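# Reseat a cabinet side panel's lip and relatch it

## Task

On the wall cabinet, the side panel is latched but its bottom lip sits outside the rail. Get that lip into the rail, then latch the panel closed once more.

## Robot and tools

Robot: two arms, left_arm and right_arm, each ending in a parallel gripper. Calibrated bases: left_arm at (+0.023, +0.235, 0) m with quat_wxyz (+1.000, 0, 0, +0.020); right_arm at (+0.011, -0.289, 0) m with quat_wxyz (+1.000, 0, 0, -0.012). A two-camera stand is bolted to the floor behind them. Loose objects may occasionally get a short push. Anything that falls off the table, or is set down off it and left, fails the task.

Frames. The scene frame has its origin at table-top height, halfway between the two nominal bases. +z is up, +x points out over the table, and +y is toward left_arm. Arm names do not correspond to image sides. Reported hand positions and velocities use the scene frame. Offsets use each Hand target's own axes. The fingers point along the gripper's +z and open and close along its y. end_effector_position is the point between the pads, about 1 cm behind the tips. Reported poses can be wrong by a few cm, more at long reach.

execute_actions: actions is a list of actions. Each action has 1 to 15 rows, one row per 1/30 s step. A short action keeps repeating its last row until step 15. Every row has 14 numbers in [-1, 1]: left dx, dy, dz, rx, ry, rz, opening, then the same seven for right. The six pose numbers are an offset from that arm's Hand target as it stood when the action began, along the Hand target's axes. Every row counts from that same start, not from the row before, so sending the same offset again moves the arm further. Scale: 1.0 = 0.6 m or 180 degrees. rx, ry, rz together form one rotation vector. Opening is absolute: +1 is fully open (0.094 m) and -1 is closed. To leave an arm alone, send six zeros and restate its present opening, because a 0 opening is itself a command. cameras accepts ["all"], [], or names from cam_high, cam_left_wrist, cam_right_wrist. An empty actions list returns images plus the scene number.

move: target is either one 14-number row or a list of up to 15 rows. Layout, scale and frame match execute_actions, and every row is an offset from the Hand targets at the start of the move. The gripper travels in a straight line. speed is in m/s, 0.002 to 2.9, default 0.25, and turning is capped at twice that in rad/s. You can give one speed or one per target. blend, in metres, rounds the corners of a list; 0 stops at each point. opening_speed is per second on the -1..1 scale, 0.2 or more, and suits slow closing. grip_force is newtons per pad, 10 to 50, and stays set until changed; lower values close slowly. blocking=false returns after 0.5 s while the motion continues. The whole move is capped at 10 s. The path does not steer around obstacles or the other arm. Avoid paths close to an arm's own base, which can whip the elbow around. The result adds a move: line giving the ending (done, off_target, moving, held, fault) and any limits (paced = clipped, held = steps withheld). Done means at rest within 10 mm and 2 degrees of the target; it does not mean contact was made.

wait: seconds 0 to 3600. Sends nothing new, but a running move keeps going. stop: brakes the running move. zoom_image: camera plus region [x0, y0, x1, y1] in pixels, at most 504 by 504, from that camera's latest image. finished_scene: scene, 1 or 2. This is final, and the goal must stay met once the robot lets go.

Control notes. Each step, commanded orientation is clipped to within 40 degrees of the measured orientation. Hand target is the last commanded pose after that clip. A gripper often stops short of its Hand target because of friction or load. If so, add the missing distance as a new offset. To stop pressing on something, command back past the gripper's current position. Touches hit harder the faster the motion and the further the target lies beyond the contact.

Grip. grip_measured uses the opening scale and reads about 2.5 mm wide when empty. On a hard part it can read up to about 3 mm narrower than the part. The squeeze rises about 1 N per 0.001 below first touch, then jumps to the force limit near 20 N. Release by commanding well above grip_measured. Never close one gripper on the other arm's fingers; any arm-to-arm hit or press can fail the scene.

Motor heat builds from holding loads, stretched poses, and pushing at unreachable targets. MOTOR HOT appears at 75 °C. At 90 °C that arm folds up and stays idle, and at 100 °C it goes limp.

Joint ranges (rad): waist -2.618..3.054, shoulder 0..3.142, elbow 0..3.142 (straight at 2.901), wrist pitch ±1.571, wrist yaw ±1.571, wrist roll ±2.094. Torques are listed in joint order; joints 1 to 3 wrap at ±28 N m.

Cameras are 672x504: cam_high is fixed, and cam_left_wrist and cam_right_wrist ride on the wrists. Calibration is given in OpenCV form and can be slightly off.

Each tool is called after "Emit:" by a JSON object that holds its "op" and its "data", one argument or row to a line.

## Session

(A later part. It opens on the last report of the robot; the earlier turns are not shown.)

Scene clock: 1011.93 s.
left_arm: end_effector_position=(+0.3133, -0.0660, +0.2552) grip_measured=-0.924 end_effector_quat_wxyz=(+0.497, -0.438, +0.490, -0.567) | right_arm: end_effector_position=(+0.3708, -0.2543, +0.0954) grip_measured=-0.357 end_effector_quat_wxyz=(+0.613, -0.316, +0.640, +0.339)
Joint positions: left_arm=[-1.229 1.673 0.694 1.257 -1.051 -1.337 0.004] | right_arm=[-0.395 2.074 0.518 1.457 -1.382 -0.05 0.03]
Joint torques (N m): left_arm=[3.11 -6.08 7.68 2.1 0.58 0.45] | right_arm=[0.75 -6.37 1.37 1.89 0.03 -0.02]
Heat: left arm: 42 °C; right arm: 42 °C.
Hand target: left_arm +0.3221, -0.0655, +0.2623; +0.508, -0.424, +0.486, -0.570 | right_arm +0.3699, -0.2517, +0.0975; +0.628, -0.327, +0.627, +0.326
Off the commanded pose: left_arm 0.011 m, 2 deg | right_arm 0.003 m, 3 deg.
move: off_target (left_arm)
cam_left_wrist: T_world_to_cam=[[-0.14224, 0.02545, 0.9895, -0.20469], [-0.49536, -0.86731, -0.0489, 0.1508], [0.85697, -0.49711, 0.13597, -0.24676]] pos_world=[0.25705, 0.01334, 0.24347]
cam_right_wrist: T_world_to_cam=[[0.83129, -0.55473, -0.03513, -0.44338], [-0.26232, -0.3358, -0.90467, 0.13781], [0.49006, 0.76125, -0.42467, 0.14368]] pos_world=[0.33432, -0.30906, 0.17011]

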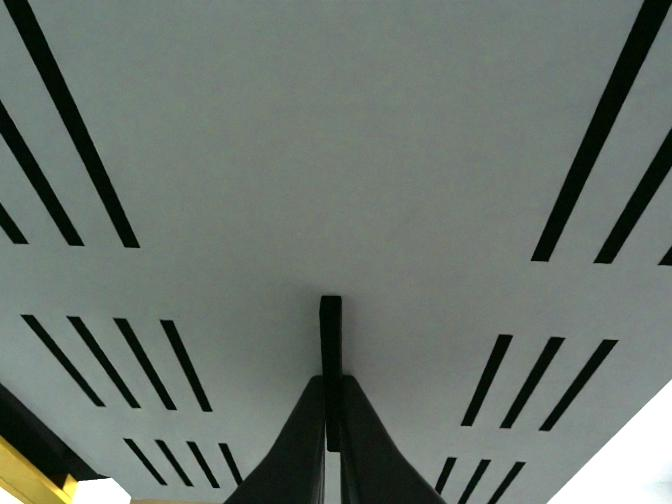

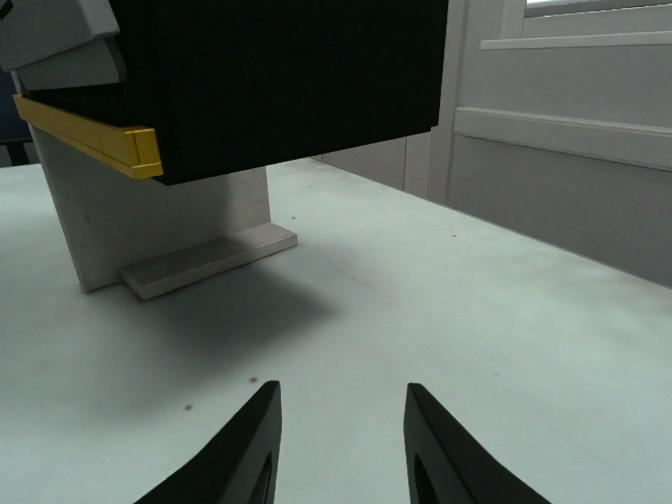

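Emit:
{"op": "move", "data": {
  "target": [0.0050, 0.0045, -0.0180, 0, 0, 0.0194, -1, 0, 0, 0, 0, 0, 0, -0.36],
  "speed": 0.03,
  "cameras": ["cam_left_wrist", "cam_right_wrist"]
}}

Emit:
{"op": "zoom_image", "data": {
  "camera": "cam_right_wrist",
  "region": [0, 40, 100, 140]
}}

Emit:
{"op": "zoom_image", "data": {
  "camera": "cam_right_wrist",
  "region": [70, 60, 170, 160]
}}

Scene clock: 1053.43 s.
left_arm: end_effector_position=(+0.3130, -0.0673, +0.2518) grip_measured=-0.924 end_effector_quat_wxyz=(+0.520, -0.418, +0.507, -0.546) | right_arm: end_effector_position=(+0.3708, -0.2543, +0.0954) grip_measured=-0.357 end_effector_quat_wxyz=(+0.613, -0.316, +0.640, +0.339)
Joint positions: left_arm=[-1.231 1.689 0.693 1.276 -1.054 -1.254 0.004] | right_arm=[-0.395 2.074 0.518 1.457 -1.382 -0.05 0.03]
Joint torques (N m): left_arm=[0.02 -6.5 6.23 2.4 0.26 0.42] | right_arm=[0.75 -6.35 1.36 1.89 0.03 -0.02]
Heat: left arm: 40 °C; right arm: 42 °C.
Hand target: left_arm +0.3115, -0.0672, +0.2577; +0.525, -0.409, +0.499, -0.555 | right_arm +0.3699, -0.2517, +0.0975; +0.628, -0.327, +0.627, +0.326
Off the commanded pose: left_arm 0.006 m, 2 deg | right_arm 0.003 m, 3 deg.
move: done
cam_left_wrist: T_world_to_cam=[[-0.15198, -0.05506, 0.98685, -0.20305], [-0.48474, -0.86597, -0.12297, 0.16474], [0.86135, -0.49705, 0.10492, -0.24028]] pos_world=[0.25596, 0.01204, 0.24585]
cam_right_wrist: T_world_to_cam=[[0.83129, -0.55473, -0.03513, -0.44338], [-0.26232, -0.3358, -0.90467, 0.13781], [0.49006, 0.76125, -0.42467, 0.14368]] pos_world=[0.33432, -0.30906, 0.17011]

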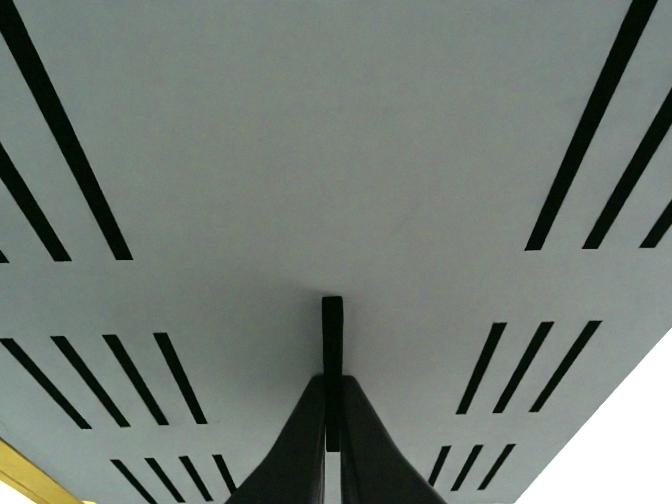

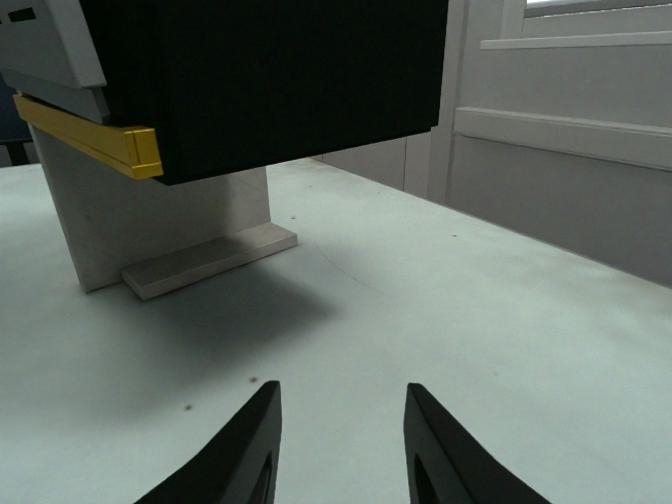

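Scaled by 5.040 from the camera's image (finer frame: 960x720).

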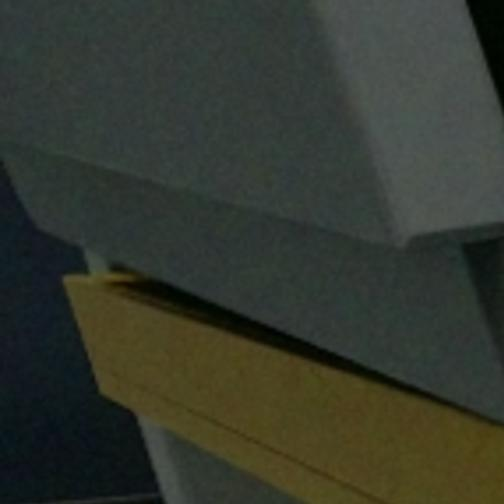

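Scaled by 5.040 from the camera's image (finer frame: 960x720).

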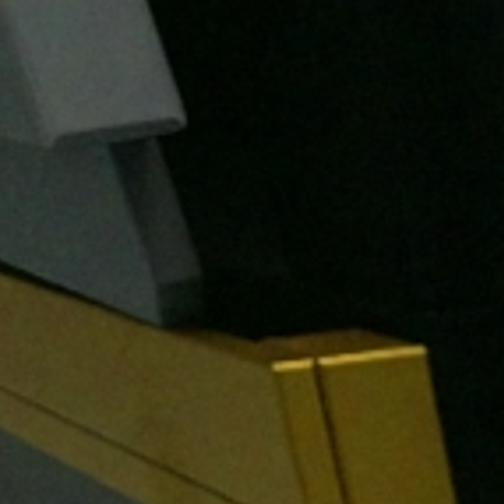

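Emit:
{"op": "zoom_image", "data": {
  "camera": "cam_left_wrist",
  "region": [0, 370, 140, 504]
}}

Emit:
{"op": "zoom_image", "data": {
  "camera": "cam_right_wrist",
  "region": [80, 90, 150, 160]
}}

Scaled by 3.600 from the camera's image (finer frame: 960x720).

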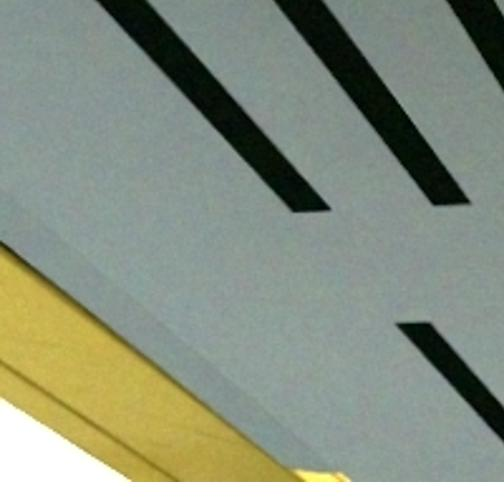

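Scaled by 7.200 from the camera's image (finer frame: 960x720).

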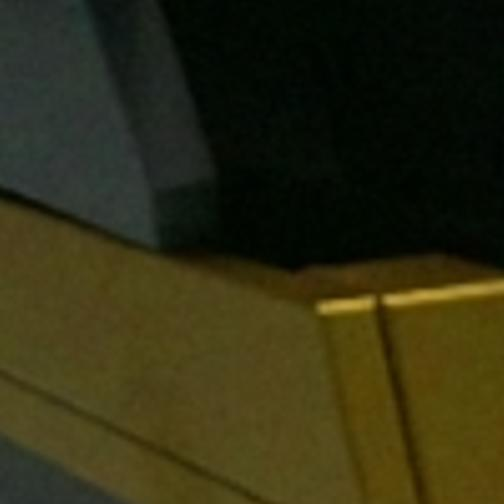

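Emit:
{"op": "zoom_image", "data": {
  "camera": "cam_right_wrist",
  "region": [70, 40, 130, 130]
}}

Scaled by 5.600 from the camera's image (finer frame: 960x720).

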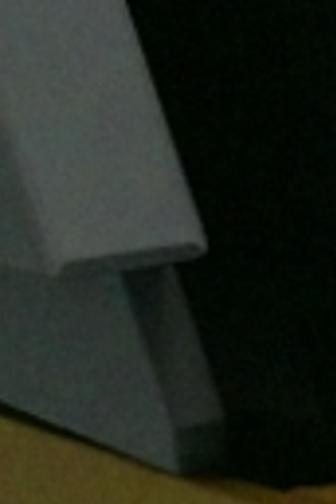

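Emit:
{"op": "move", "data": {
  "target": [-0.0042, -0.0590, 0.0100, -0.0061, 0.0061, -0.0211, -1, 0, 0, 0, 0, 0, 0, -0.36],
  "speed": 0.05,
  "cameras": ["cam_left_wrist", "cam_right_wrist"]
}}

Emit:
{"op": "zoom_image", "data": {
  "camera": "cam_right_wrist",
  "region": [0, 20, 130, 150]
}}

Scene clock: 1583.83 s.
left_arm: end_effector_position=(+0.3112, -0.0668, +0.2541) grip_measured=-0.924 end_effector_quat_wxyz=(+0.508, -0.415, +0.536, -0.531) | right_arm: end_effector_position=(+0.3708, -0.2543, +0.0954) grip_measured=-0.357 end_effector_quat_wxyz=(+0.613, -0.316, +0.640, +0.339)
Joint positions: left_arm=[-1.231 1.598 0.7 1.058 -1.038 -1.329 0.004] | right_arm=[-0.395 2.074 0.518 1.457 -1.382 -0.05 0.03]
Joint torques (N m): left_arm=[0.36 -10.92 11.33 2.25 0.19 0.12] | right_arm=[0.73 -6.35 1.37 1.88 0.02 -0.03]
Heat: left arm: 42 °C; right arm: 42 °C.
Hand target: left_arm +0.3115, -0.0672, +0.2939; +0.497, -0.425, +0.496, -0.571 | right_arm +0.3699, -0.2517, +0.0975; +0.628, -0.327, +0.627, +0.326
Off the commanded pose: left_arm 0.040 m, 7 deg | right_arm 0.003 m, 3 deg.
move: off_target (left_arm)
cam_left_wrist: T_world_to_cam=[[-0.10319, -0.09121, 0.99047, -0.22401], [-0.512, -0.84886, -0.13151, 0.17646], [0.85277, -0.52069, 0.0409, -0.22135]] pos_world=[0.25599, 0.0141, 0.25413]
cam_right_wrist: T_world_to_cam=[[0.83129, -0.55473, -0.03513, -0.44338], [-0.26232, -0.3358, -0.90467, 0.13781], [0.49006, 0.76125, -0.42467, 0.14368]] pos_world=[0.33432, -0.30906, 0.17011]

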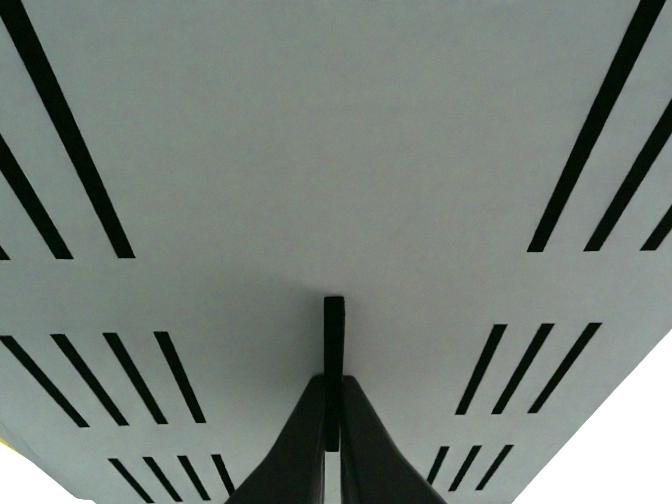

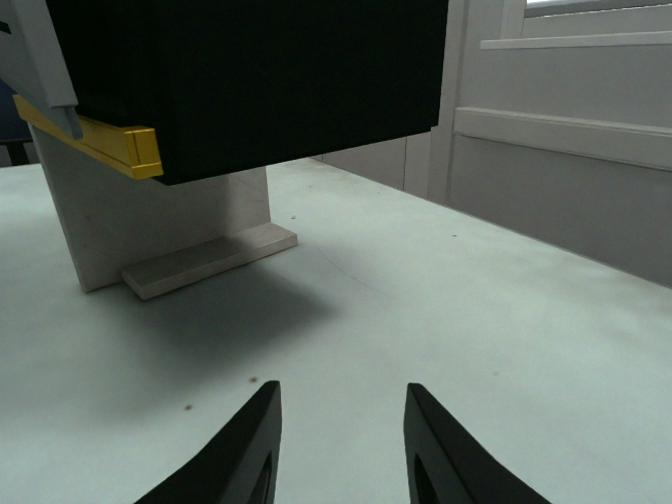

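Scaled by 3.877 from the camera's image (finer frame: 960x720).

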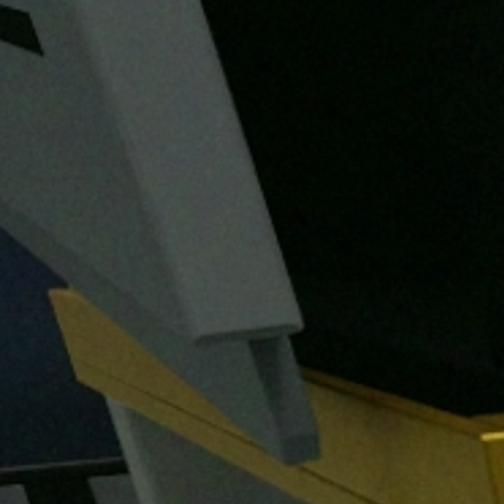

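Emit:
{"op": "move", "data": {
  "target": [0.0012, 0.0353, -0.0119, 0, 0, 0, -1, 0, 0, 0, 0, 0, 0, -0.36],
  "speed": 0.06,
  "cameras": []
}}

Scene clock: 1619.27 s.
left_arm: end_effector_position=(+0.3109, -0.0676, +0.2570) grip_measured=-0.924 end_effector_quat_wxyz=(+0.502, -0.421, +0.523, -0.545) | right_arm: end_effector_position=(+0.3708, -0.2543, +0.0954) grip_measured=-0.357 end_effector_quat_wxyz=(+0.613, -0.316, +0.640, +0.339)
Joint positions: left_arm=[-1.233 1.61 0.7 1.105 -1.038 -1.336 0.004] | right_arm=[-0.395 2.074 0.518 1.457 -1.382 -0.05 0.03]
Joint torques (N m): left_arm=[-0.62 -6.86 7.17 2.72 0.1 0.18] | right_arm=[0.73 -6.37 1.37 1.88 0.03 -0.02]
Heat: left arm: 44 °C; right arm: 42 °C.
Hand target: left_arm +0.3076, -0.0671, +0.2718; +0.498, -0.426, +0.496, -0.571 | right_arm +0.3699, -0.2517, +0.0975; +0.628, -0.327, +0.627, +0.326
Off the commanded pose: left_arm 0.015 m, 4 deg | right_arm 0.003 m, 3 deg.
move: off_target (left_arm)

Emit:
{"op": "move", "data": {
  "target": [0.0001, 0.0186, 0.0314, 0.0056, -0.0033, -0.0111, -1, 0, 0, 0, 0, 0, 0, -0.36],
  "speed": 0.04,
  "cameras": ["cam_left_wrist", "cam_right_wrist"]
}}

Emit:
{"op": "zoom_image", "data": {
  "camera": "cam_right_wrist",
  "region": [0, 20, 150, 170]
}}

Emit:
{"op": "zoom_image", "data": {
  "camera": "cam_left_wrist",
  "region": [0, 370, 140, 504]
}}

Scene clock: 1638.70 s.
left_arm: end_effector_position=(+0.3195, -0.0694, +0.2460) grip_measured=-0.924 end_effector_quat_wxyz=(+0.498, -0.431, +0.508, -0.555) | right_arm: end_effector_position=(+0.3708, -0.2543, +0.0954) grip_measured=-0.357 end_effector_quat_wxyz=(+0.613, -0.316, +0.640, +0.339)
Joint positions: left_arm=[-1.211 1.682 0.7 1.199 -1.025 -1.356 0.004] | right_arm=[-0.395 2.074 0.518 1.457 -1.382 -0.05 0.03]
Joint torques (N m): left_arm=[2.66 -6.42 9.07 2.5 0.49 0.11] | right_arm=[0.73 -6.35 1.37 1.89 0.03 -0.03]
Heat: left arm: 47 °C; right arm: 42 °C.
Hand target: left_arm +0.3277, -0.0701, +0.2635; +0.494, -0.433, +0.481, -0.581 | right_arm +0.3699, -0.2517, +0.0975; +0.628, -0.327, +0.627, +0.326
Off the commanded pose: left_arm 0.019 m, 4 deg | right_arm 0.003 m, 3 deg.
move: off_target (left_arm)
cam_left_wrist: T_world_to_cam=[[-0.12297, -0.0129, 0.99233, -0.20403], [-0.5058, -0.85948, -0.07385, 0.16046], [0.85384, -0.511, 0.09917, -0.24343]] pos_world=[0.26392, 0.01089, 0.23846]
cam_right_wrist: T_world_to_cam=[[0.83129, -0.55473, -0.03513, -0.44338], [-0.26232, -0.3358, -0.90467, 0.13781], [0.49006, 0.76125, -0.42467, 0.14368]] pos_world=[0.33432, -0.30906, 0.17011]

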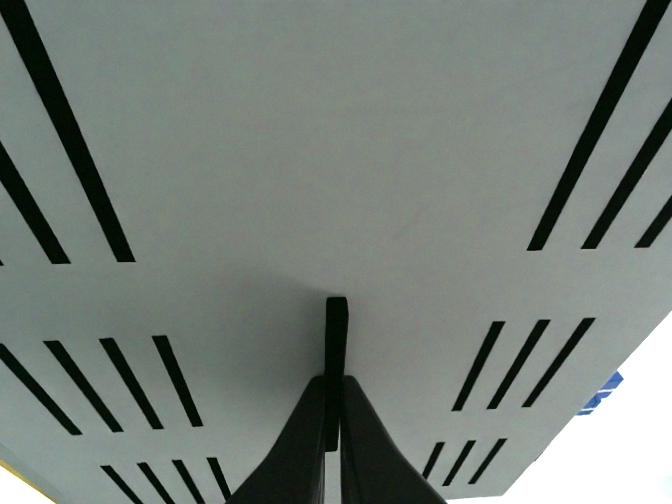

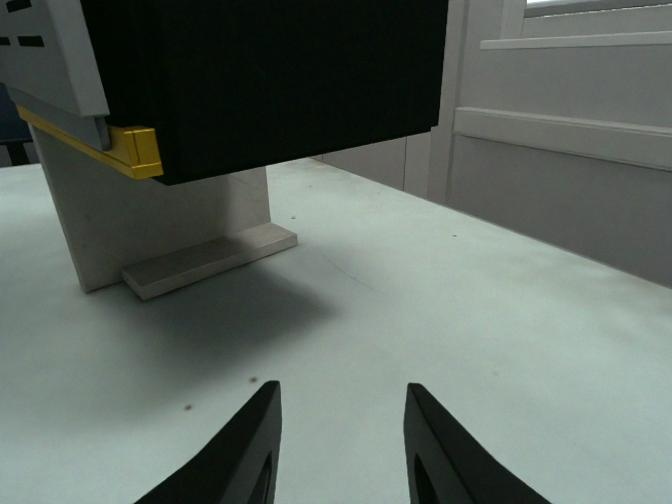

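Scaled by 3.360 from the camera's image (finer frame: 960x720).

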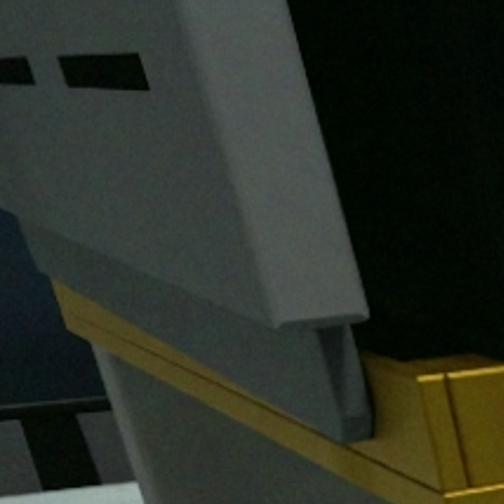

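Scaled by 3.600 from the camera's image (finer frame: 960x720).

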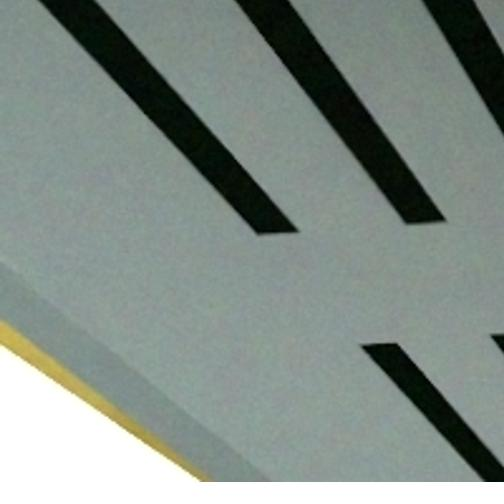

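Emit:
{"op": "move", "data": {
  "target": [0, -0.0231, -0.0168, 0, 0, 0, -1, 0, 0, 0, 0, 0, 0, -0.36],
  "speed": 0.06,
  "cameras": []
}}

Emit:
{"op": "execute_actions", "data": {
  "actions": [
    [[0,0,0,0,0,0,-1,0,0,0,0,0,0,-0.36]]
  ]
}}

Scene clock: 1658.67 s.
left_arm: end_effector_position=(+0.3190, -0.0696, +0.2459) grip_measured=-0.924 end_effector_quat_wxyz=(+0.498, -0.430, +0.509, -0.554) | right_arm: end_effector_position=(+0.3708, -0.2543, +0.0954) grip_measured=-0.357 end_effector_quat_wxyz=(+0.613, -0.316, +0.640, +0.339)
Joint positions: left_arm=[-1.213 1.682 0.7 1.199 -1.027 -1.354 0.004] | right_arm=[-0.395 2.074 0.518 1.457 -1.382 -0.05 0.03]
Joint torques (N m): left_arm=[-0.4 -11.28 8.68 2.21 0.14 0.28] | right_arm=[0.76 -6.35 1.37 1.88 0.03 -0.02]
Heat: left arm: 46 °C; right arm: 42 °C.
Hand target: left_arm +0.3156, -0.0681, +0.2756; +0.494, -0.433, +0.480, -0.582 | right_arm +0.3699, -0.2517, +0.0975; +0.628, -0.327, +0.627, +0.326
Off the commanded pose: left_arm 0.030 m, 5 deg | right_arm 0.003 m, 3 deg.
move: off_target (left_arm)

Scene clock: 1659.37 s.
left_arm: end_effector_position=(+0.3190, -0.0696, +0.2459) grip_measured=-0.924 end_effector_quat_wxyz=(+0.498, -0.430, +0.509, -0.554) | right_arm: end_effector_position=(+0.3708, -0.2543, +0.0954) grip_measured=-0.357 end_effector_quat_wxyz=(+0.613, -0.316, +0.640, +0.339)
Joint positions: left_arm=[-1.213 1.682 0.7 1.199 -1.027 -1.354 0.004] | right_arm=[-0.395 2.074 0.518 1.457 -1.382 -0.05 0.03]
Joint torques (N m): left_arm=[-0.39 -11.25 8.68 2.22 0.15 0.27] | right_arm=[0.75 -6.37 1.36 1.89 0.03 -0.03]
Heat: left arm: 46 °C; right arm: 42 °C.
Hand target: left_arm +0.3156, -0.0681, +0.2756; +0.494, -0.433, +0.480, -0.582 | right_arm +0.3699, -0.2517, +0.0975; +0.628, -0.327, +0.627, +0.326
Off the commanded pose: left_arm 0.030 m, 5 deg | right_arm 0.003 m, 3 deg.

Emit:
{"op": "move", "data": {
  "target": [0.0, -0.0375, -0.0040, 0, 0, 0, -1, 0, 0, 0, 0, 0, 0, -0.36],
  "speed": 0.08,
  "cameras": []
}}

Scene clock: 1684.83 s.
left_arm: end_effector_position=(+0.3126, -0.0669, +0.2570) grip_measured=-0.924 end_effector_quat_wxyz=(+0.500, -0.424, +0.521, -0.547) | right_arm: end_effector_position=(+0.3708, -0.2543, +0.0954) grip_measured=-0.357 end_effector_quat_wxyz=(+0.613, -0.316, +0.640, +0.339)
Joint positions: left_arm=[-1.227 1.61 0.7 1.104 -1.032 -1.347 0.004] | right_arm=[-0.395 2.074 0.518 1.457 -1.382 -0.05 0.03]
Joint torques (N m): left_arm=[-0.68 -11.04 11.41 2.24 0.02 0.28] | right_arm=[0.76 -6.35 1.37 1.89 0.03 -0.03]
Heat: left arm: 44 °C; right arm: 42 °C.
Hand target: left_arm +0.3097, -0.0665, +0.2974; +0.494, -0.433, +0.480, -0.582 | right_arm +0.3699, -0.2517, +0.0975; +0.628, -0.327, +0.627, +0.326
Off the commanded pose: left_arm 0.040 m, 6 deg | right_arm 0.003 m, 3 deg.
move: off_target (left_arm)

Emit:
{"op": "move", "data": {
  "target": [0.0, -0.0250, -0.0020, 0.0083, 0, 0, -1, 0, 0, 0, 0, 0, 0, -0.36],
  "speed": 0.08,
  "cameras": []
}}

Scene clock: 1697.60 s.
left_arm: end_effector_position=(+0.3105, -0.0656, +0.2580) grip_measured=-0.924 end_effector_quat_wxyz=(+0.513, -0.414, +0.531, -0.533) | right_arm: end_effector_position=(+0.3708, -0.2543, +0.0954) grip_measured=-0.357 end_effector_quat_wxyz=(+0.613, -0.316, +0.640, +0.339)
Joint positions: left_arm=[-1.234 1.599 0.7 1.086 -1.045 -1.306 0.004] | right_arm=[-0.395 2.074 0.518 1.457 -1.382 -0.05 0.03]
Joint torques (N m): left_arm=[-0.73 -12.05 12.04 2.7 0.14 0.32] | right_arm=[0.75 -6.34 1.37 1.89 0.03 -0.03]
Heat: left arm: 45 °C; right arm: 42 °C.
Hand target: left_arm +0.3061, -0.0657, +0.3119; +0.499, -0.426, +0.473, -0.588 | right_arm +0.3699, -0.2517, +0.0975; +0.628, -0.327, +0.627, +0.326
Off the commanded pose: left_arm 0.054 m, 9 deg | right_arm 0.003 m, 3 deg.
move: off_target (left_arm)

Emit:
{"op": "move", "data": {
  "target": [0.0, -0.0250, -0.0133, 0, 0, 0, -1, 0, 0, 0, 0, 0, 0, -0.36],
  "speed": 0.12,
  "cameras": []
}}

Scene clock: 1713.03 s.
left_arm: end_effector_position=(+0.3023, -0.0633, +0.2619) grip_measured=-0.924 end_effector_quat_wxyz=(+0.520, -0.409, +0.543, -0.518) | right_arm: end_effector_position=(+0.3708, -0.2543, +0.0954) grip_measured=-0.357 end_effector_quat_wxyz=(+0.613, -0.316, +0.640, +0.339)
Joint positions: left_arm=[-1.259 1.557 0.7 1.019 -1.077 -1.285 0.004] | right_arm=[-0.395 2.074 0.518 1.457 -1.382 -0.05 0.03]
Joint torques (N m): left_arm=[-1.32 -12.63 12.64 2.99 0.18 0.31] | right_arm=[0.75 -6.35 1.37 1.89 0.03 -0.02]
Heat: left arm: 47 °C; right arm: 42 °C.
Hand target: left_arm +0.2956, -0.0638, +0.3252; +0.499, -0.426, +0.473, -0.588 | right_arm +0.3699, -0.2517, +0.0975; +0.628, -0.327, +0.627, +0.326
Off the commanded pose: left_arm 0.064 m, 12 deg | right_arm 0.003 m, 3 deg.
move: off_target (left_arm)

Emit:
{"op": "move", "data": {
  "target": [0.0, -0.0417, -0.0167, 0, 0, 0, -1, 0, 0, 0, 0, 0, 0, -0.36],
  "speed": 0.2,
  "cameras": []
}}

Scene clock: 1742.23 s.
left_arm: end_effector_position=(+0.2835, -0.0610, +0.2755) grip_measured=-0.924 end_effector_quat_wxyz=(+0.526, -0.398, +0.554, -0.508) | right_arm: end_effector_position=(+0.3708, -0.2543, +0.0954) grip_measured=-0.357 end_effector_quat_wxyz=(+0.613, -0.316, +0.640, +0.339)
Joint positions: left_arm=[-1.317 1.48 0.7 0.941 -1.127 -1.245 0.004] | right_arm=[-0.395 2.074 0.518 1.457 -1.382 -0.05 0.03]
Joint torques (N m): left_arm=[-0.24 -11.88 14.9 3.16 0.27 0.34] | right_arm=[0.73 -6.35 1.37 1.89 0.03 -0.03]
Heat: left arm: 50 °C; right arm: 42 °C.
Hand target: left_arm +0.2812, -0.0611, +0.3479; +0.499, -0.426, +0.473, -0.588 | right_arm +0.3699, -0.2517, +0.0975; +0.628, -0.327, +0.627, +0.326
Off the commanded pose: left_arm 0.072 m, 14 deg | right_arm 0.003 m, 3 deg.
move: off_target (left_arm)

Emit:
{"op": "move", "data": {
  "target": [
    [-0.0001, 0.1270, 0.0167, 0, 0, 0, -1, 0, 0, 0, 0, 0, 0, -0.36],
    [0.0006, 0.1427, 0.0361, 0, 0, 0, -1, 0, 0, 0, 0, 0, 0, -0.36]
  ],
  "speed": 0.08,
  "blend": [0.01, 0],
  "cameras": ["cam_left_wrist", "cam_right_wrist"]
}}

Emit:
{"op": "zoom_image", "data": {
  "camera": "cam_right_wrist",
  "region": [0, 20, 150, 170]
}}

Emit:
{"op": "zoom_image", "data": {
  "camera": "cam_left_wrist",
  "region": [0, 370, 140, 504]
}}

Scene clock: 1783.73 s.
left_arm: end_effector_position=(+0.3167, -0.0691, +0.2502) grip_measured=-0.931 end_effector_quat_wxyz=(+0.503, -0.426, +0.501, -0.561) | right_arm: end_effector_position=(+0.3708, -0.2543, +0.0954) grip_measured=-0.357 end_effector_quat_wxyz=(+0.613, -0.316, +0.640, +0.339)
Joint positions: left_arm=[-1.219 1.692 0.695 1.261 -1.03 -1.317 0.003] | right_arm=[-0.395 2.074 0.518 1.457 -1.382 -0.05 0.03]
Joint torques (N m): left_arm=[0.87 -7.06 7.77 2.65 0.35 0.23] | right_arm=[0.73 -6.35 1.36 1.89 0.03 -0.02]
Heat: left arm: 50 °C; right arm: 42 °C.
Hand target: left_arm +0.3180, -0.0690, +0.2679; +0.499, -0.426, +0.473, -0.588 | right_arm +0.3699, -0.2517, +0.0975; +0.628, -0.327, +0.627, +0.326
Off the commanded pose: left_arm 0.018 m, 5 deg | right_arm 0.003 m, 3 deg.
move: off_target (left_arm); blend cut to 0.0075 m at target 1
cam_left_wrist: T_world_to_cam=[[-0.14492, -0.00817, 0.98941, -0.20057], [-0.5023, -0.86092, -0.08068, 0.16008], [0.85246, -0.50868, 0.12066, -0.24612]] pos_world=[0.26115, 0.01098, 0.24106]
cam_right_wrist: T_world_to_cam=[[0.83129, -0.55473, -0.03513, -0.44338], [-0.26232, -0.3358, -0.90467, 0.13781], [0.49006, 0.76125, -0.42467, 0.14368]] pos_world=[0.33432, -0.30906, 0.17011]

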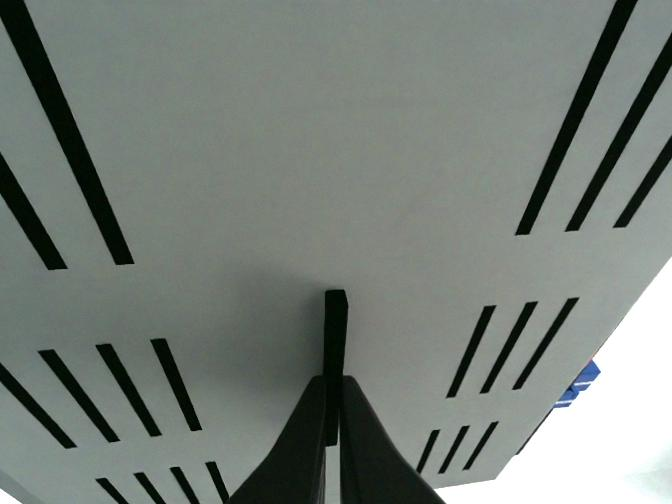

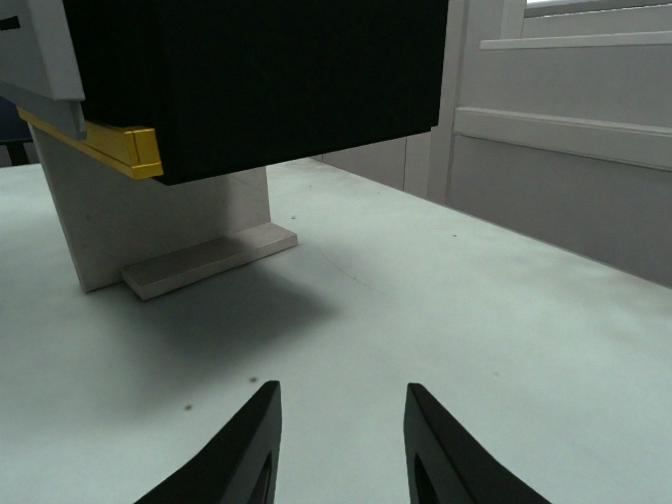

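Scaled by 3.360 from the camera's image (finer frame: 960x720).

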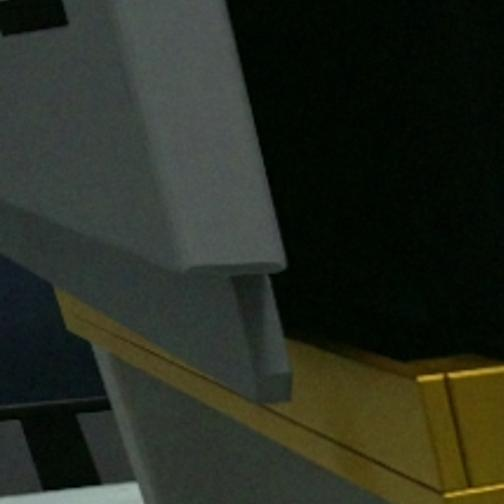

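Scaled by 3.600 from the camera's image (finer frame: 960x720).

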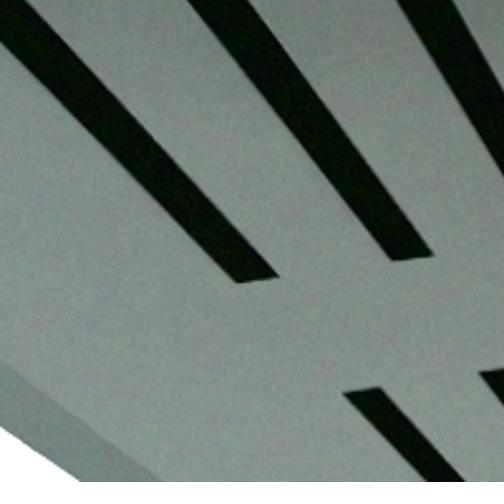

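Emit:
{"op": "move", "data": {
  "target": [0.0, 0.0, -0.0400, 0, 0, 0, -1, 0, 0, 0, 0, 0, 0, -0.36],
  "speed": 0.08,
  "cameras": ["cam_left_wrist", "cam_right_wrist", "cam_high"]
}}

Scene clock: 1821.63 s.
left_arm: end_effector_position=(+0.2981, -0.0687, +0.2480) grip_measured=-0.931 end_effector_quat_wxyz=(+0.501, -0.425, +0.497, -0.566) | right_arm: end_effector_position=(+0.3708, -0.2543, +0.0954) grip_measured=-0.357 end_effector_quat_wxyz=(+0.613, -0.316, +0.640, +0.339)
Joint positions: left_arm=[-1.274 1.692 0.657 1.343 -1.077 -1.28 0.003] | right_arm=[-0.395 2.074 0.518 1.457 -1.382 -0.05 0.03]
Joint torques (N m): left_arm=[-0.39 -7.73 6.48 2.59 0.23 0.3] | right_arm=[0.75 -6.34 1.36 1.89 0.03 -0.03]
Heat: left arm: 51 °C; right arm: 42 °C.
Hand target: left_arm +0.2946, -0.0659, +0.2634; +0.499, -0.426, +0.473, -0.588 | right_arm +0.3699, -0.2517, +0.0975; +0.628, -0.327, +0.627, +0.326
Off the commanded pose: left_arm 0.016 m, 4 deg | right_arm 0.003 m, 3 deg.
move: off_target (left_arm)
cam_left_wrist: T_world_to_cam=[[-0.15292, 0.00235, 0.98824, -0.19764], [-0.50616, -0.85906, -0.07628, 0.15112], [0.84877, -0.51187, 0.13256, -0.23173]] pos_world=[0.24296, 0.01167, 0.23756]
cam_right_wrist: T_world_to_cam=[[0.83129, -0.55473, -0.03513, -0.44338], [-0.26232, -0.3358, -0.90467, 0.13781], [0.49006, 0.76125, -0.42467, 0.14368]] pos_world=[0.33432, -0.30906, 0.17011]

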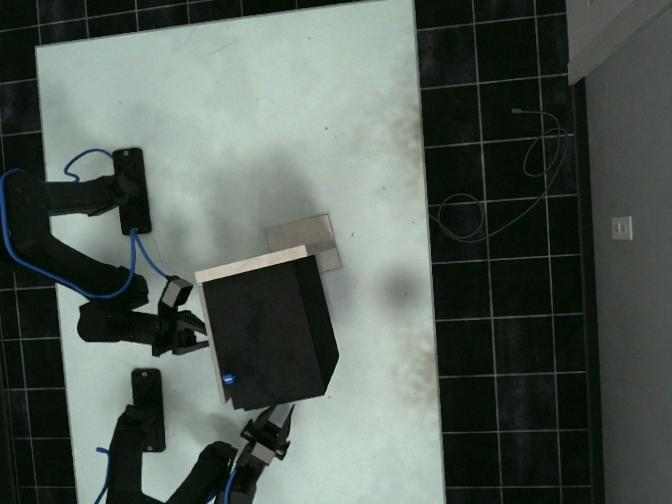

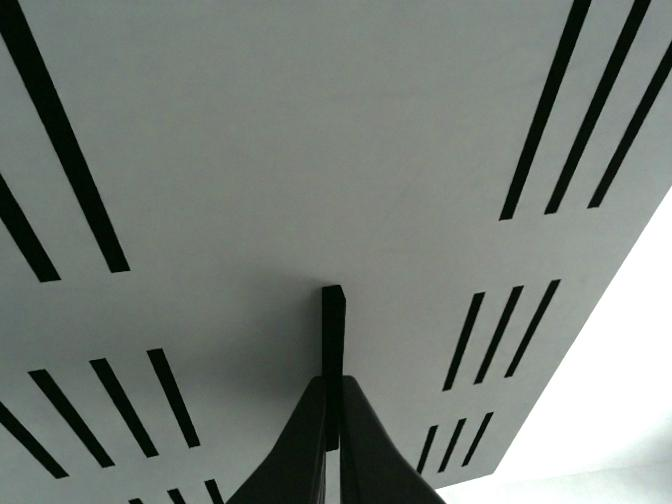

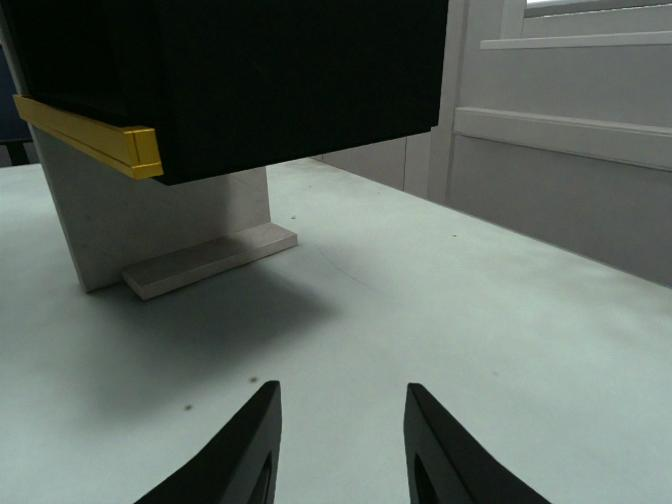

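Emit:
{"op": "move", "data": {
  "target": [-0.0014, 0.0220, -0.0037, -0.0493, -0.0081, -0.0010, -1, 0, 0, 0, 0, 0, 0, -0.36],
  "speed": 0.08,
  "cameras": ["cam_left_wrist"]
}}

Scene clock: 1933.70 s.
left_arm: end_effector_position=(+0.2956, -0.0637, +0.2127) grip_measured=-0.931 end_effector_quat_wxyz=(+0.478, -0.454, +0.551, -0.512) | right_arm: end_effector_position=(+0.3708, -0.2543, +0.0954) grip_measured=-0.357 end_effector_quat_wxyz=(+0.613, -0.316, +0.640, +0.339)
Joint positions: left_arm=[-1.285 1.601 0.657 0.902 -1.115 -1.548 0.003] | right_arm=[-0.395 2.074 0.518 1.457 -1.382 -0.05 0.03]
Joint torques (N m): left_arm=[-0.62 -10.71 11.44 2.24 -0.32 0.14] | right_arm=[0.73 -6.35 1.37 1.88 0.03 -0.03]
Heat: left arm: 47 °C; right arm: 42 °C.
Hand target: left_arm +0.2951, -0.0654, +0.2500; +0.470, -0.472, +0.510, -0.545 | right_arm +0.3699, -0.2517, +0.0975; +0.628, -0.327, +0.627, +0.326
Off the commanded pose: left_arm 0.037 m, 6 deg | right_arm 0.003 m, 3 deg.
move: off_target (left_arm)
cam_left_wrist: T_world_to_cam=[[0.00247, -0.0631, 0.998, -0.21548], [-0.5071, -0.86025, -0.05313, 0.14675], [0.86188, -0.50596, -0.03413, -0.19051]] pos_world=[0.23915, 0.01626, 0.21635]

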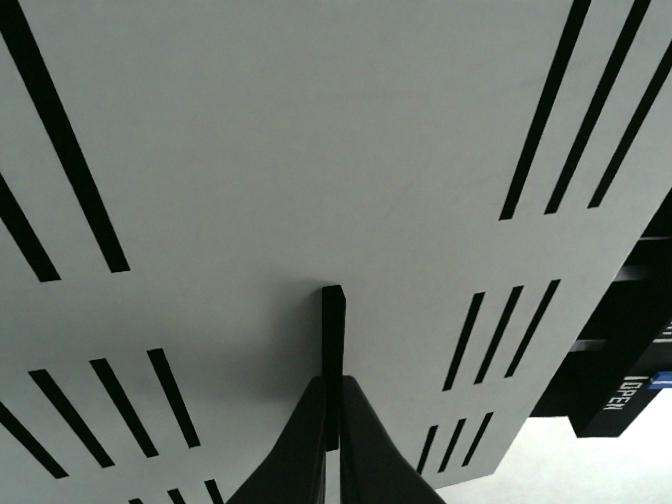

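Emit:
{"op": "move", "data": {
  "target": [0.0, -0.0433, 0.0, 0.0060, 0.0, -0.0250, -1, 0, 0, 0, 0, 0, 0, -0.36],
  "speed": 0.08,
  "cameras": []
}}

Scene clock: 1944.43 s.
left_arm: end_effector_position=(+0.2961, -0.0652, +0.2403) grip_measured=-0.931 end_effector_quat_wxyz=(+0.461, -0.471, +0.526, -0.538) | right_arm: end_effector_position=(+0.3708, -0.2543, +0.0954) grip_measured=-0.357 end_effector_quat_wxyz=(+0.613, -0.316, +0.640, +0.339)
Joint positions: left_arm=[-1.285 1.549 0.704 0.853 -1.115 -1.586 0.003] | right_arm=[-0.395 2.074 0.518 1.457 -1.382 -0.05 0.03]
Joint torques (N m): left_arm=[-0.75 -10.28 11.55 2.21 -0.32 0.15] | right_arm=[0.72 -6.35 1.37 1.89 0.03 -0.03]
Heat: left arm: 47 °C; right arm: 42 °C.
Hand target: left_arm +0.2943, -0.0644, +0.2760; +0.453, -0.487, +0.486, -0.568 | right_arm +0.3699, -0.2517, +0.0975; +0.628, -0.327, +0.627, +0.326
Off the commanded pose: left_arm 0.036 m, 6 deg | right_arm 0.003 m, 3 deg.
move: off_target (left_arm)

Emit:
{"op": "move", "data": {
  "target": [0.0, 0.0, 0.0630, 0, 0, 0, -1, 0, 0, 0, 0, 0, 0, -0.36],
  "speed": 0.05,
  "cameras": ["cam_left_wrist", "cam_right_wrist"]
}}

Emit:
{"op": "zoom_image", "data": {
  "camera": "cam_right_wrist",
  "region": [0, 20, 170, 190]
}}

Scene clock: 1962.47 s.
left_arm: end_effector_position=(+0.3243, -0.0633, +0.2464) grip_measured=-0.931 end_effector_quat_wxyz=(+0.462, -0.477, +0.524, -0.534) | right_arm: end_effector_position=(+0.3708, -0.2543, +0.0954) grip_measured=-0.357 end_effector_quat_wxyz=(+0.613, -0.316, +0.640, +0.339)
Joint positions: left_arm=[-1.197 1.567 0.762 0.797 -1.038 -1.603 0.003] | right_arm=[-0.395 2.074 0.518 1.457 -1.382 -0.05 0.03]
Joint torques (N m): left_arm=[1.31 -6.97 12.9 2.48 0.05 0.11] | right_arm=[0.75 -6.35 1.36 1.89 0.03 -0.02]
Heat: left arm: 46 °C; right arm: 42 °C.
Hand target: left_arm +0.3318, -0.0686, +0.2780; +0.453, -0.487, +0.486, -0.568 | right_arm +0.3699, -0.2517, +0.0975; +0.628, -0.327, +0.627, +0.326
Off the commanded pose: left_arm 0.033 m, 6 deg | right_arm 0.003 m, 3 deg.
move: off_target (left_arm)
cam_left_wrist: T_world_to_cam=[[-0.0013, 0.02478, 0.99969, -0.24275], [-0.4966, -0.86773, 0.02087, 0.14142], [0.86798, -0.49642, 0.01344, -0.22702]] pos_world=[0.26696, 0.01604, 0.24278]
cam_right_wrist: T_world_to_cam=[[0.83129, -0.55473, -0.03513, -0.44338], [-0.26232, -0.3358, -0.90467, 0.13781], [0.49006, 0.76125, -0.42467, 0.14368]] pos_world=[0.33432, -0.30906, 0.17011]

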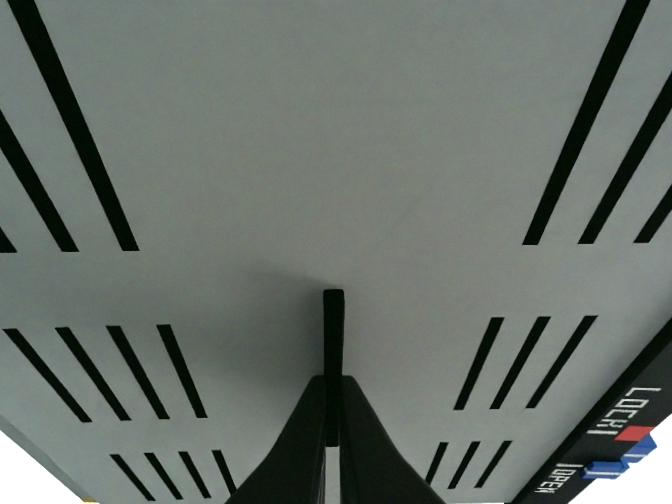

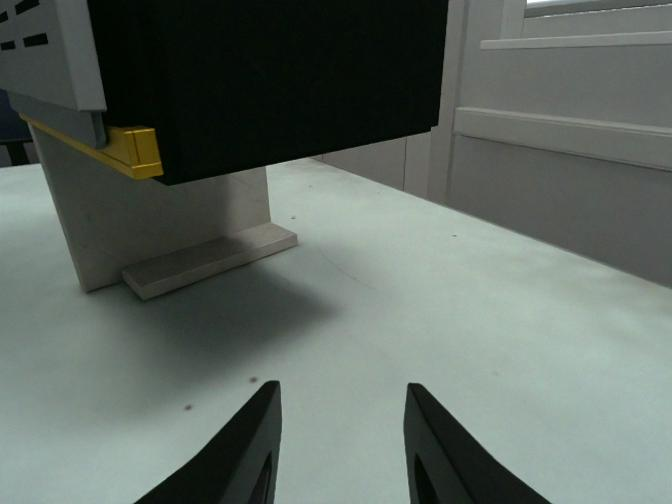

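Scaled by 2.965 from the camera's image (finer frame: 960x720).

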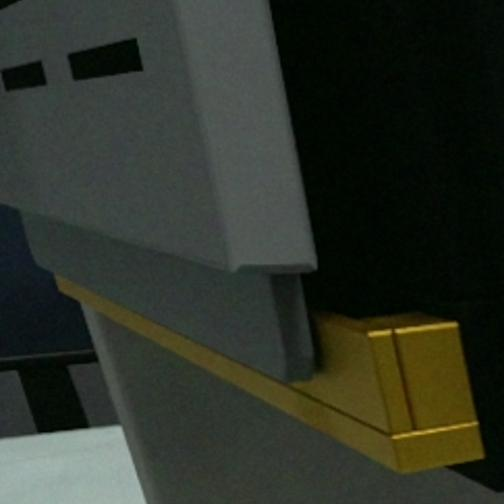

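Emit:
{"op": "move", "data": {
  "target": [0.0, 0.0, 0.0233, 0, 0, 0, -1, 0, 0, 0, 0, 0, 0, -0.36],
  "speed": 0.03,
  "grip_force": [12, 50],
  "cameras": ["cam_left_wrist", "cam_right_wrist"]
}}

Scene clock: 1982.67 s.
left_arm: end_effector_position=(+0.3256, -0.0636, +0.2461) grip_measured=-0.910 end_effector_quat_wxyz=(+0.462, -0.478, +0.524, -0.533) | right_arm: end_effector_position=(+0.3708, -0.2543, +0.0954) grip_measured=-0.357 end_effector_quat_wxyz=(+0.613, -0.316, +0.640, +0.339)
Joint positions: left_arm=[-1.194 1.571 0.766 0.795 -1.038 -1.605 0.004] | right_arm=[-0.395 2.074 0.518 1.457 -1.382 -0.05 0.03]
Joint torques (N m): left_arm=[4.51 -5.6 14.48 2.47 0.44 0.11] | right_arm=[0.75 -6.35 1.37 1.88 0.03 -0.02]
Heat: left arm: 47 °C; right arm: 42 °C.
Hand target: left_arm +0.3456, -0.0702, +0.2787; +0.453, -0.487, +0.486, -0.568 | right_arm +0.3699, -0.2517, +0.0975; +0.628, -0.327, +0.627, +0.326
Off the commanded pose: left_arm 0.039 m, 6 deg | right_arm 0.003 m, 3 deg.
grip_force (N): 12, 50
move: off_target (left_arm)
cam_left_wrist: T_world_to_cam=[[-0.00035, 0.02488, 0.99969, -0.24269], [-0.49495, -0.86866, 0.02144, 0.14092], [0.86892, -0.49479, 0.01262, -0.22821]] pos_world=[0.26796, 0.01554, 0.24248]
cam_right_wrist: T_world_to_cam=[[0.83129, -0.55473, -0.03513, -0.44338], [-0.26232, -0.3358, -0.90467, 0.13781], [0.49006, 0.76125, -0.42467, 0.14368]] pos_world=[0.33432, -0.30906, 0.17011]

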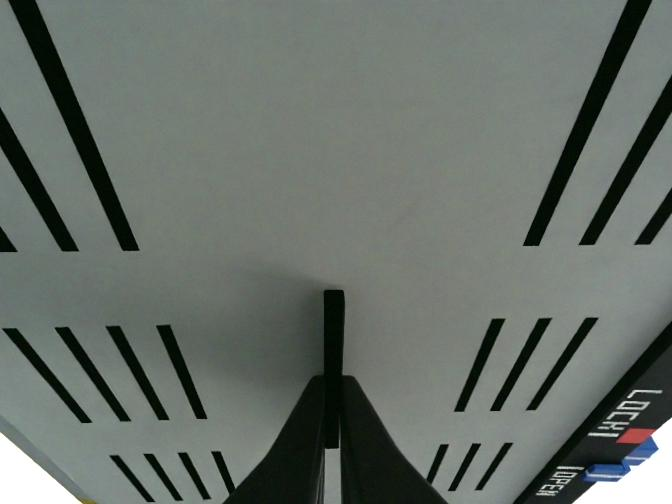

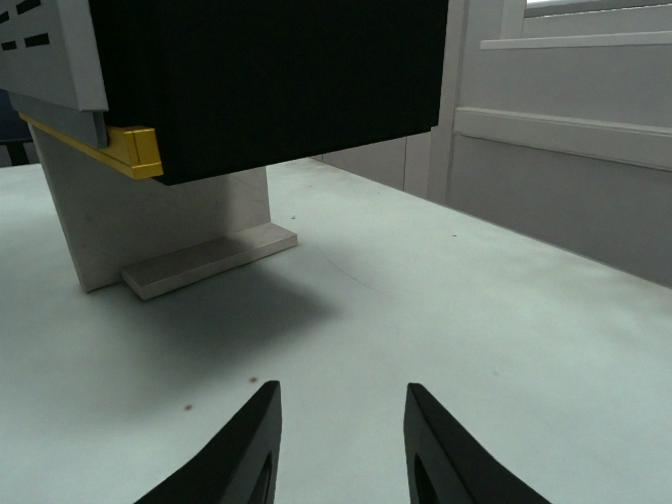

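Emit:
{"op": "zoom_image", "data": {
  "camera": "cam_left_wrist",
  "region": [260, 270, 410, 470]
}}

Scaled by 2.520 from the camera's image (finer frame: 960x720).

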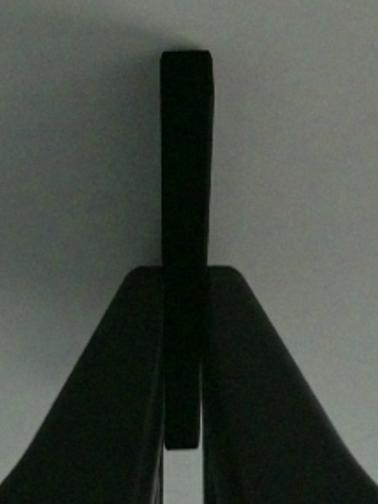

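Emit:
{"op": "move", "data": {
  "target": [0.0, 0.0, 0.0117, 0, 0, 0, -1, 0, 0, 0, 0, 0, 0, -0.36],
  "speed": 0.03,
  "grip_force": [10, 50],
  "cameras": []
}}

Scene clock: 2036.63 s.
left_arm: end_effector_position=(+0.3261, -0.0635, +0.2460) grip_measured=-0.908 end_effector_quat_wxyz=(+0.463, -0.479, +0.523, -0.532) | right_arm: end_effector_position=(+0.3708, -0.2543, +0.0954) grip_measured=-0.357 end_effector_quat_wxyz=(+0.613, -0.316, +0.640, +0.339)
Joint positions: left_arm=[-1.194 1.574 0.769 0.795 -1.041 -1.605 0.004] | right_arm=[-0.395 2.074 0.518 1.457 -1.382 -0.05 0.03]
Joint torques (N m): left_arm=[6.12 -5.16 15.17 2.44 0.69 0.11] | right_arm=[0.73 -6.37 1.37 1.88 0.03 -0.03]
Heat: left arm: 48 °C; right arm: 42 °C.
Hand target: left_arm +0.3526, -0.0709, +0.2790; +0.453, -0.487, +0.486, -0.567 | right_arm +0.3699, -0.2517, +0.0975; +0.628, -0.327, +0.627, +0.326
Off the commanded pose: left_arm 0.043 m, 6 deg | right_arm 0.003 m, 3 deg.
grip_force (N): 10, 50
move: off_target (left_arm)

Emit:
{"op": "move", "data": {
  "target": [
    [0, 0, 0.0001, 0, 0, 0, -0.86, 0, 0, 0, 0, 0, 0, -0.36],
    [0, 0, 0.0001, 0, 0, 0, -1, 0, 0, 0, 0, 0, 0, -0.36]
  ],
  "speed": 0.03,
  "opening_speed": 1.0,
  "grip_force": [50, 50],
  "cameras": ["cam_left_wrist", "cam_right_wrist"]
}}

Emit:
{"op": "zoom_image", "data": {
  "camera": "cam_left_wrist",
  "region": [260, 270, 410, 470]
}}

Scene clock: 2051.53 s.
left_arm: end_effector_position=(+0.3286, -0.0718, +0.2465) grip_measured=-0.923 end_effector_quat_wxyz=(+0.454, -0.472, +0.529, -0.539) | right_arm: end_effector_position=(+0.3708, -0.2543, +0.0954) grip_measured=-0.357 end_effector_quat_wxyz=(+0.613, -0.316, +0.640, +0.339)
Joint positions: left_arm=[-1.189 1.587 0.787 0.787 -1.007 -1.61 0.004] | right_arm=[-0.395 2.074 0.518 1.457 -1.382 -0.05 0.03]
Joint torques (N m): left_arm=[5.78 -6.09 13.97 2.51 0.29 0.11] | right_arm=[0.75 -6.35 1.37 1.89 0.03 -0.02]
Heat: left arm: 48 °C; right arm: 42 °C.
Hand target: left_arm +0.3526, -0.0710, +0.2791; +0.452, -0.487, +0.486, -0.568 | right_arm +0.3699, -0.2517, +0.0975; +0.628, -0.327, +0.627, +0.326
Off the commanded pose: left_arm 0.040 m, 6 deg | right_arm 0.003 m, 3 deg.
move: off_target (left_arm); target 2's new opening was sent with left_arm's hand 0.040 m and 6 deg from that target
cam_left_wrist: T_world_to_cam=[[0.00266, 0.02679, 0.99964, -0.24375], [-0.51624, -0.8561, 0.02432, 0.14248], [0.85644, -0.51612, 0.01155, -0.23206]] pos_world=[0.27295, 0.00874, 0.24288]
cam_right_wrist: T_world_to_cam=[[0.83129, -0.55473, -0.03513, -0.44338], [-0.26232, -0.3358, -0.90467, 0.13781], [0.49006, 0.76125, -0.42467, 0.14368]] pos_world=[0.33432, -0.30906, 0.17011]

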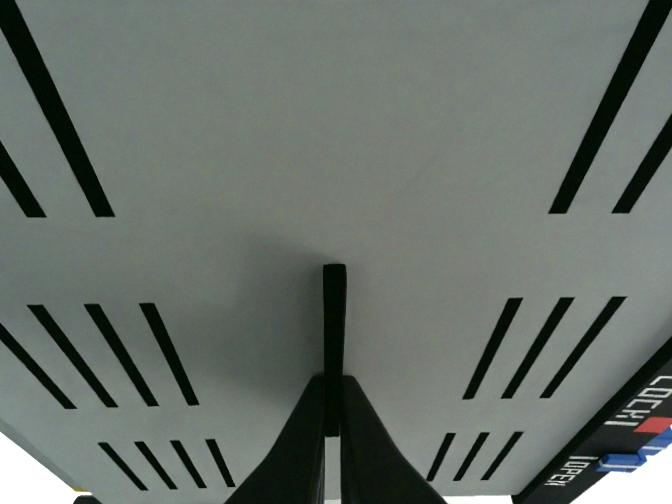

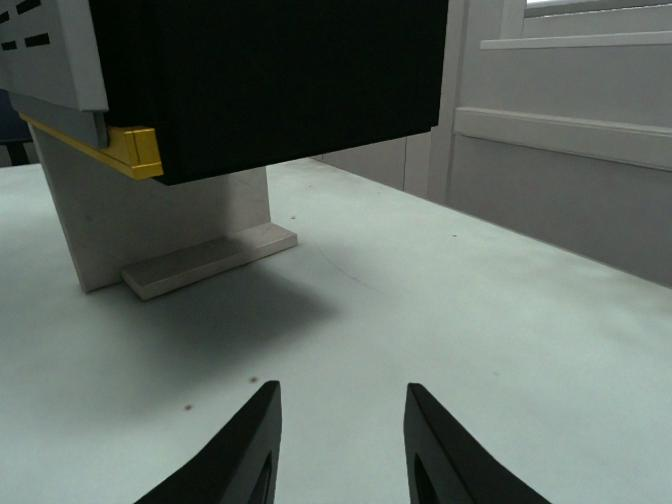

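Scaled by 2.520 from the camera's image (finer frame: 960x720).

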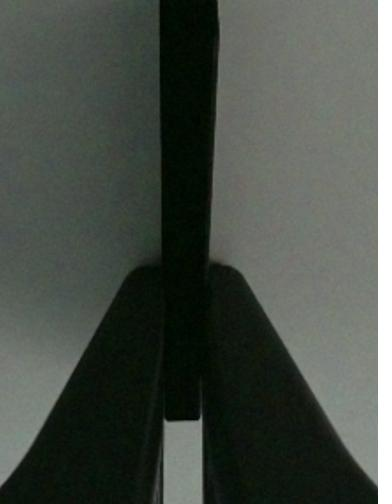

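Emit:
{"op": "zoom_image", "data": {
  "camera": "cam_left_wrist",
  "region": [520, 340, 672, 504]
}}

Scaled by 3.073 from the camera's image (finer frame: 960x720).

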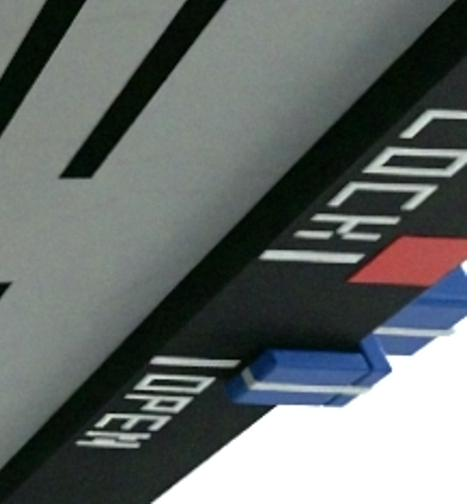

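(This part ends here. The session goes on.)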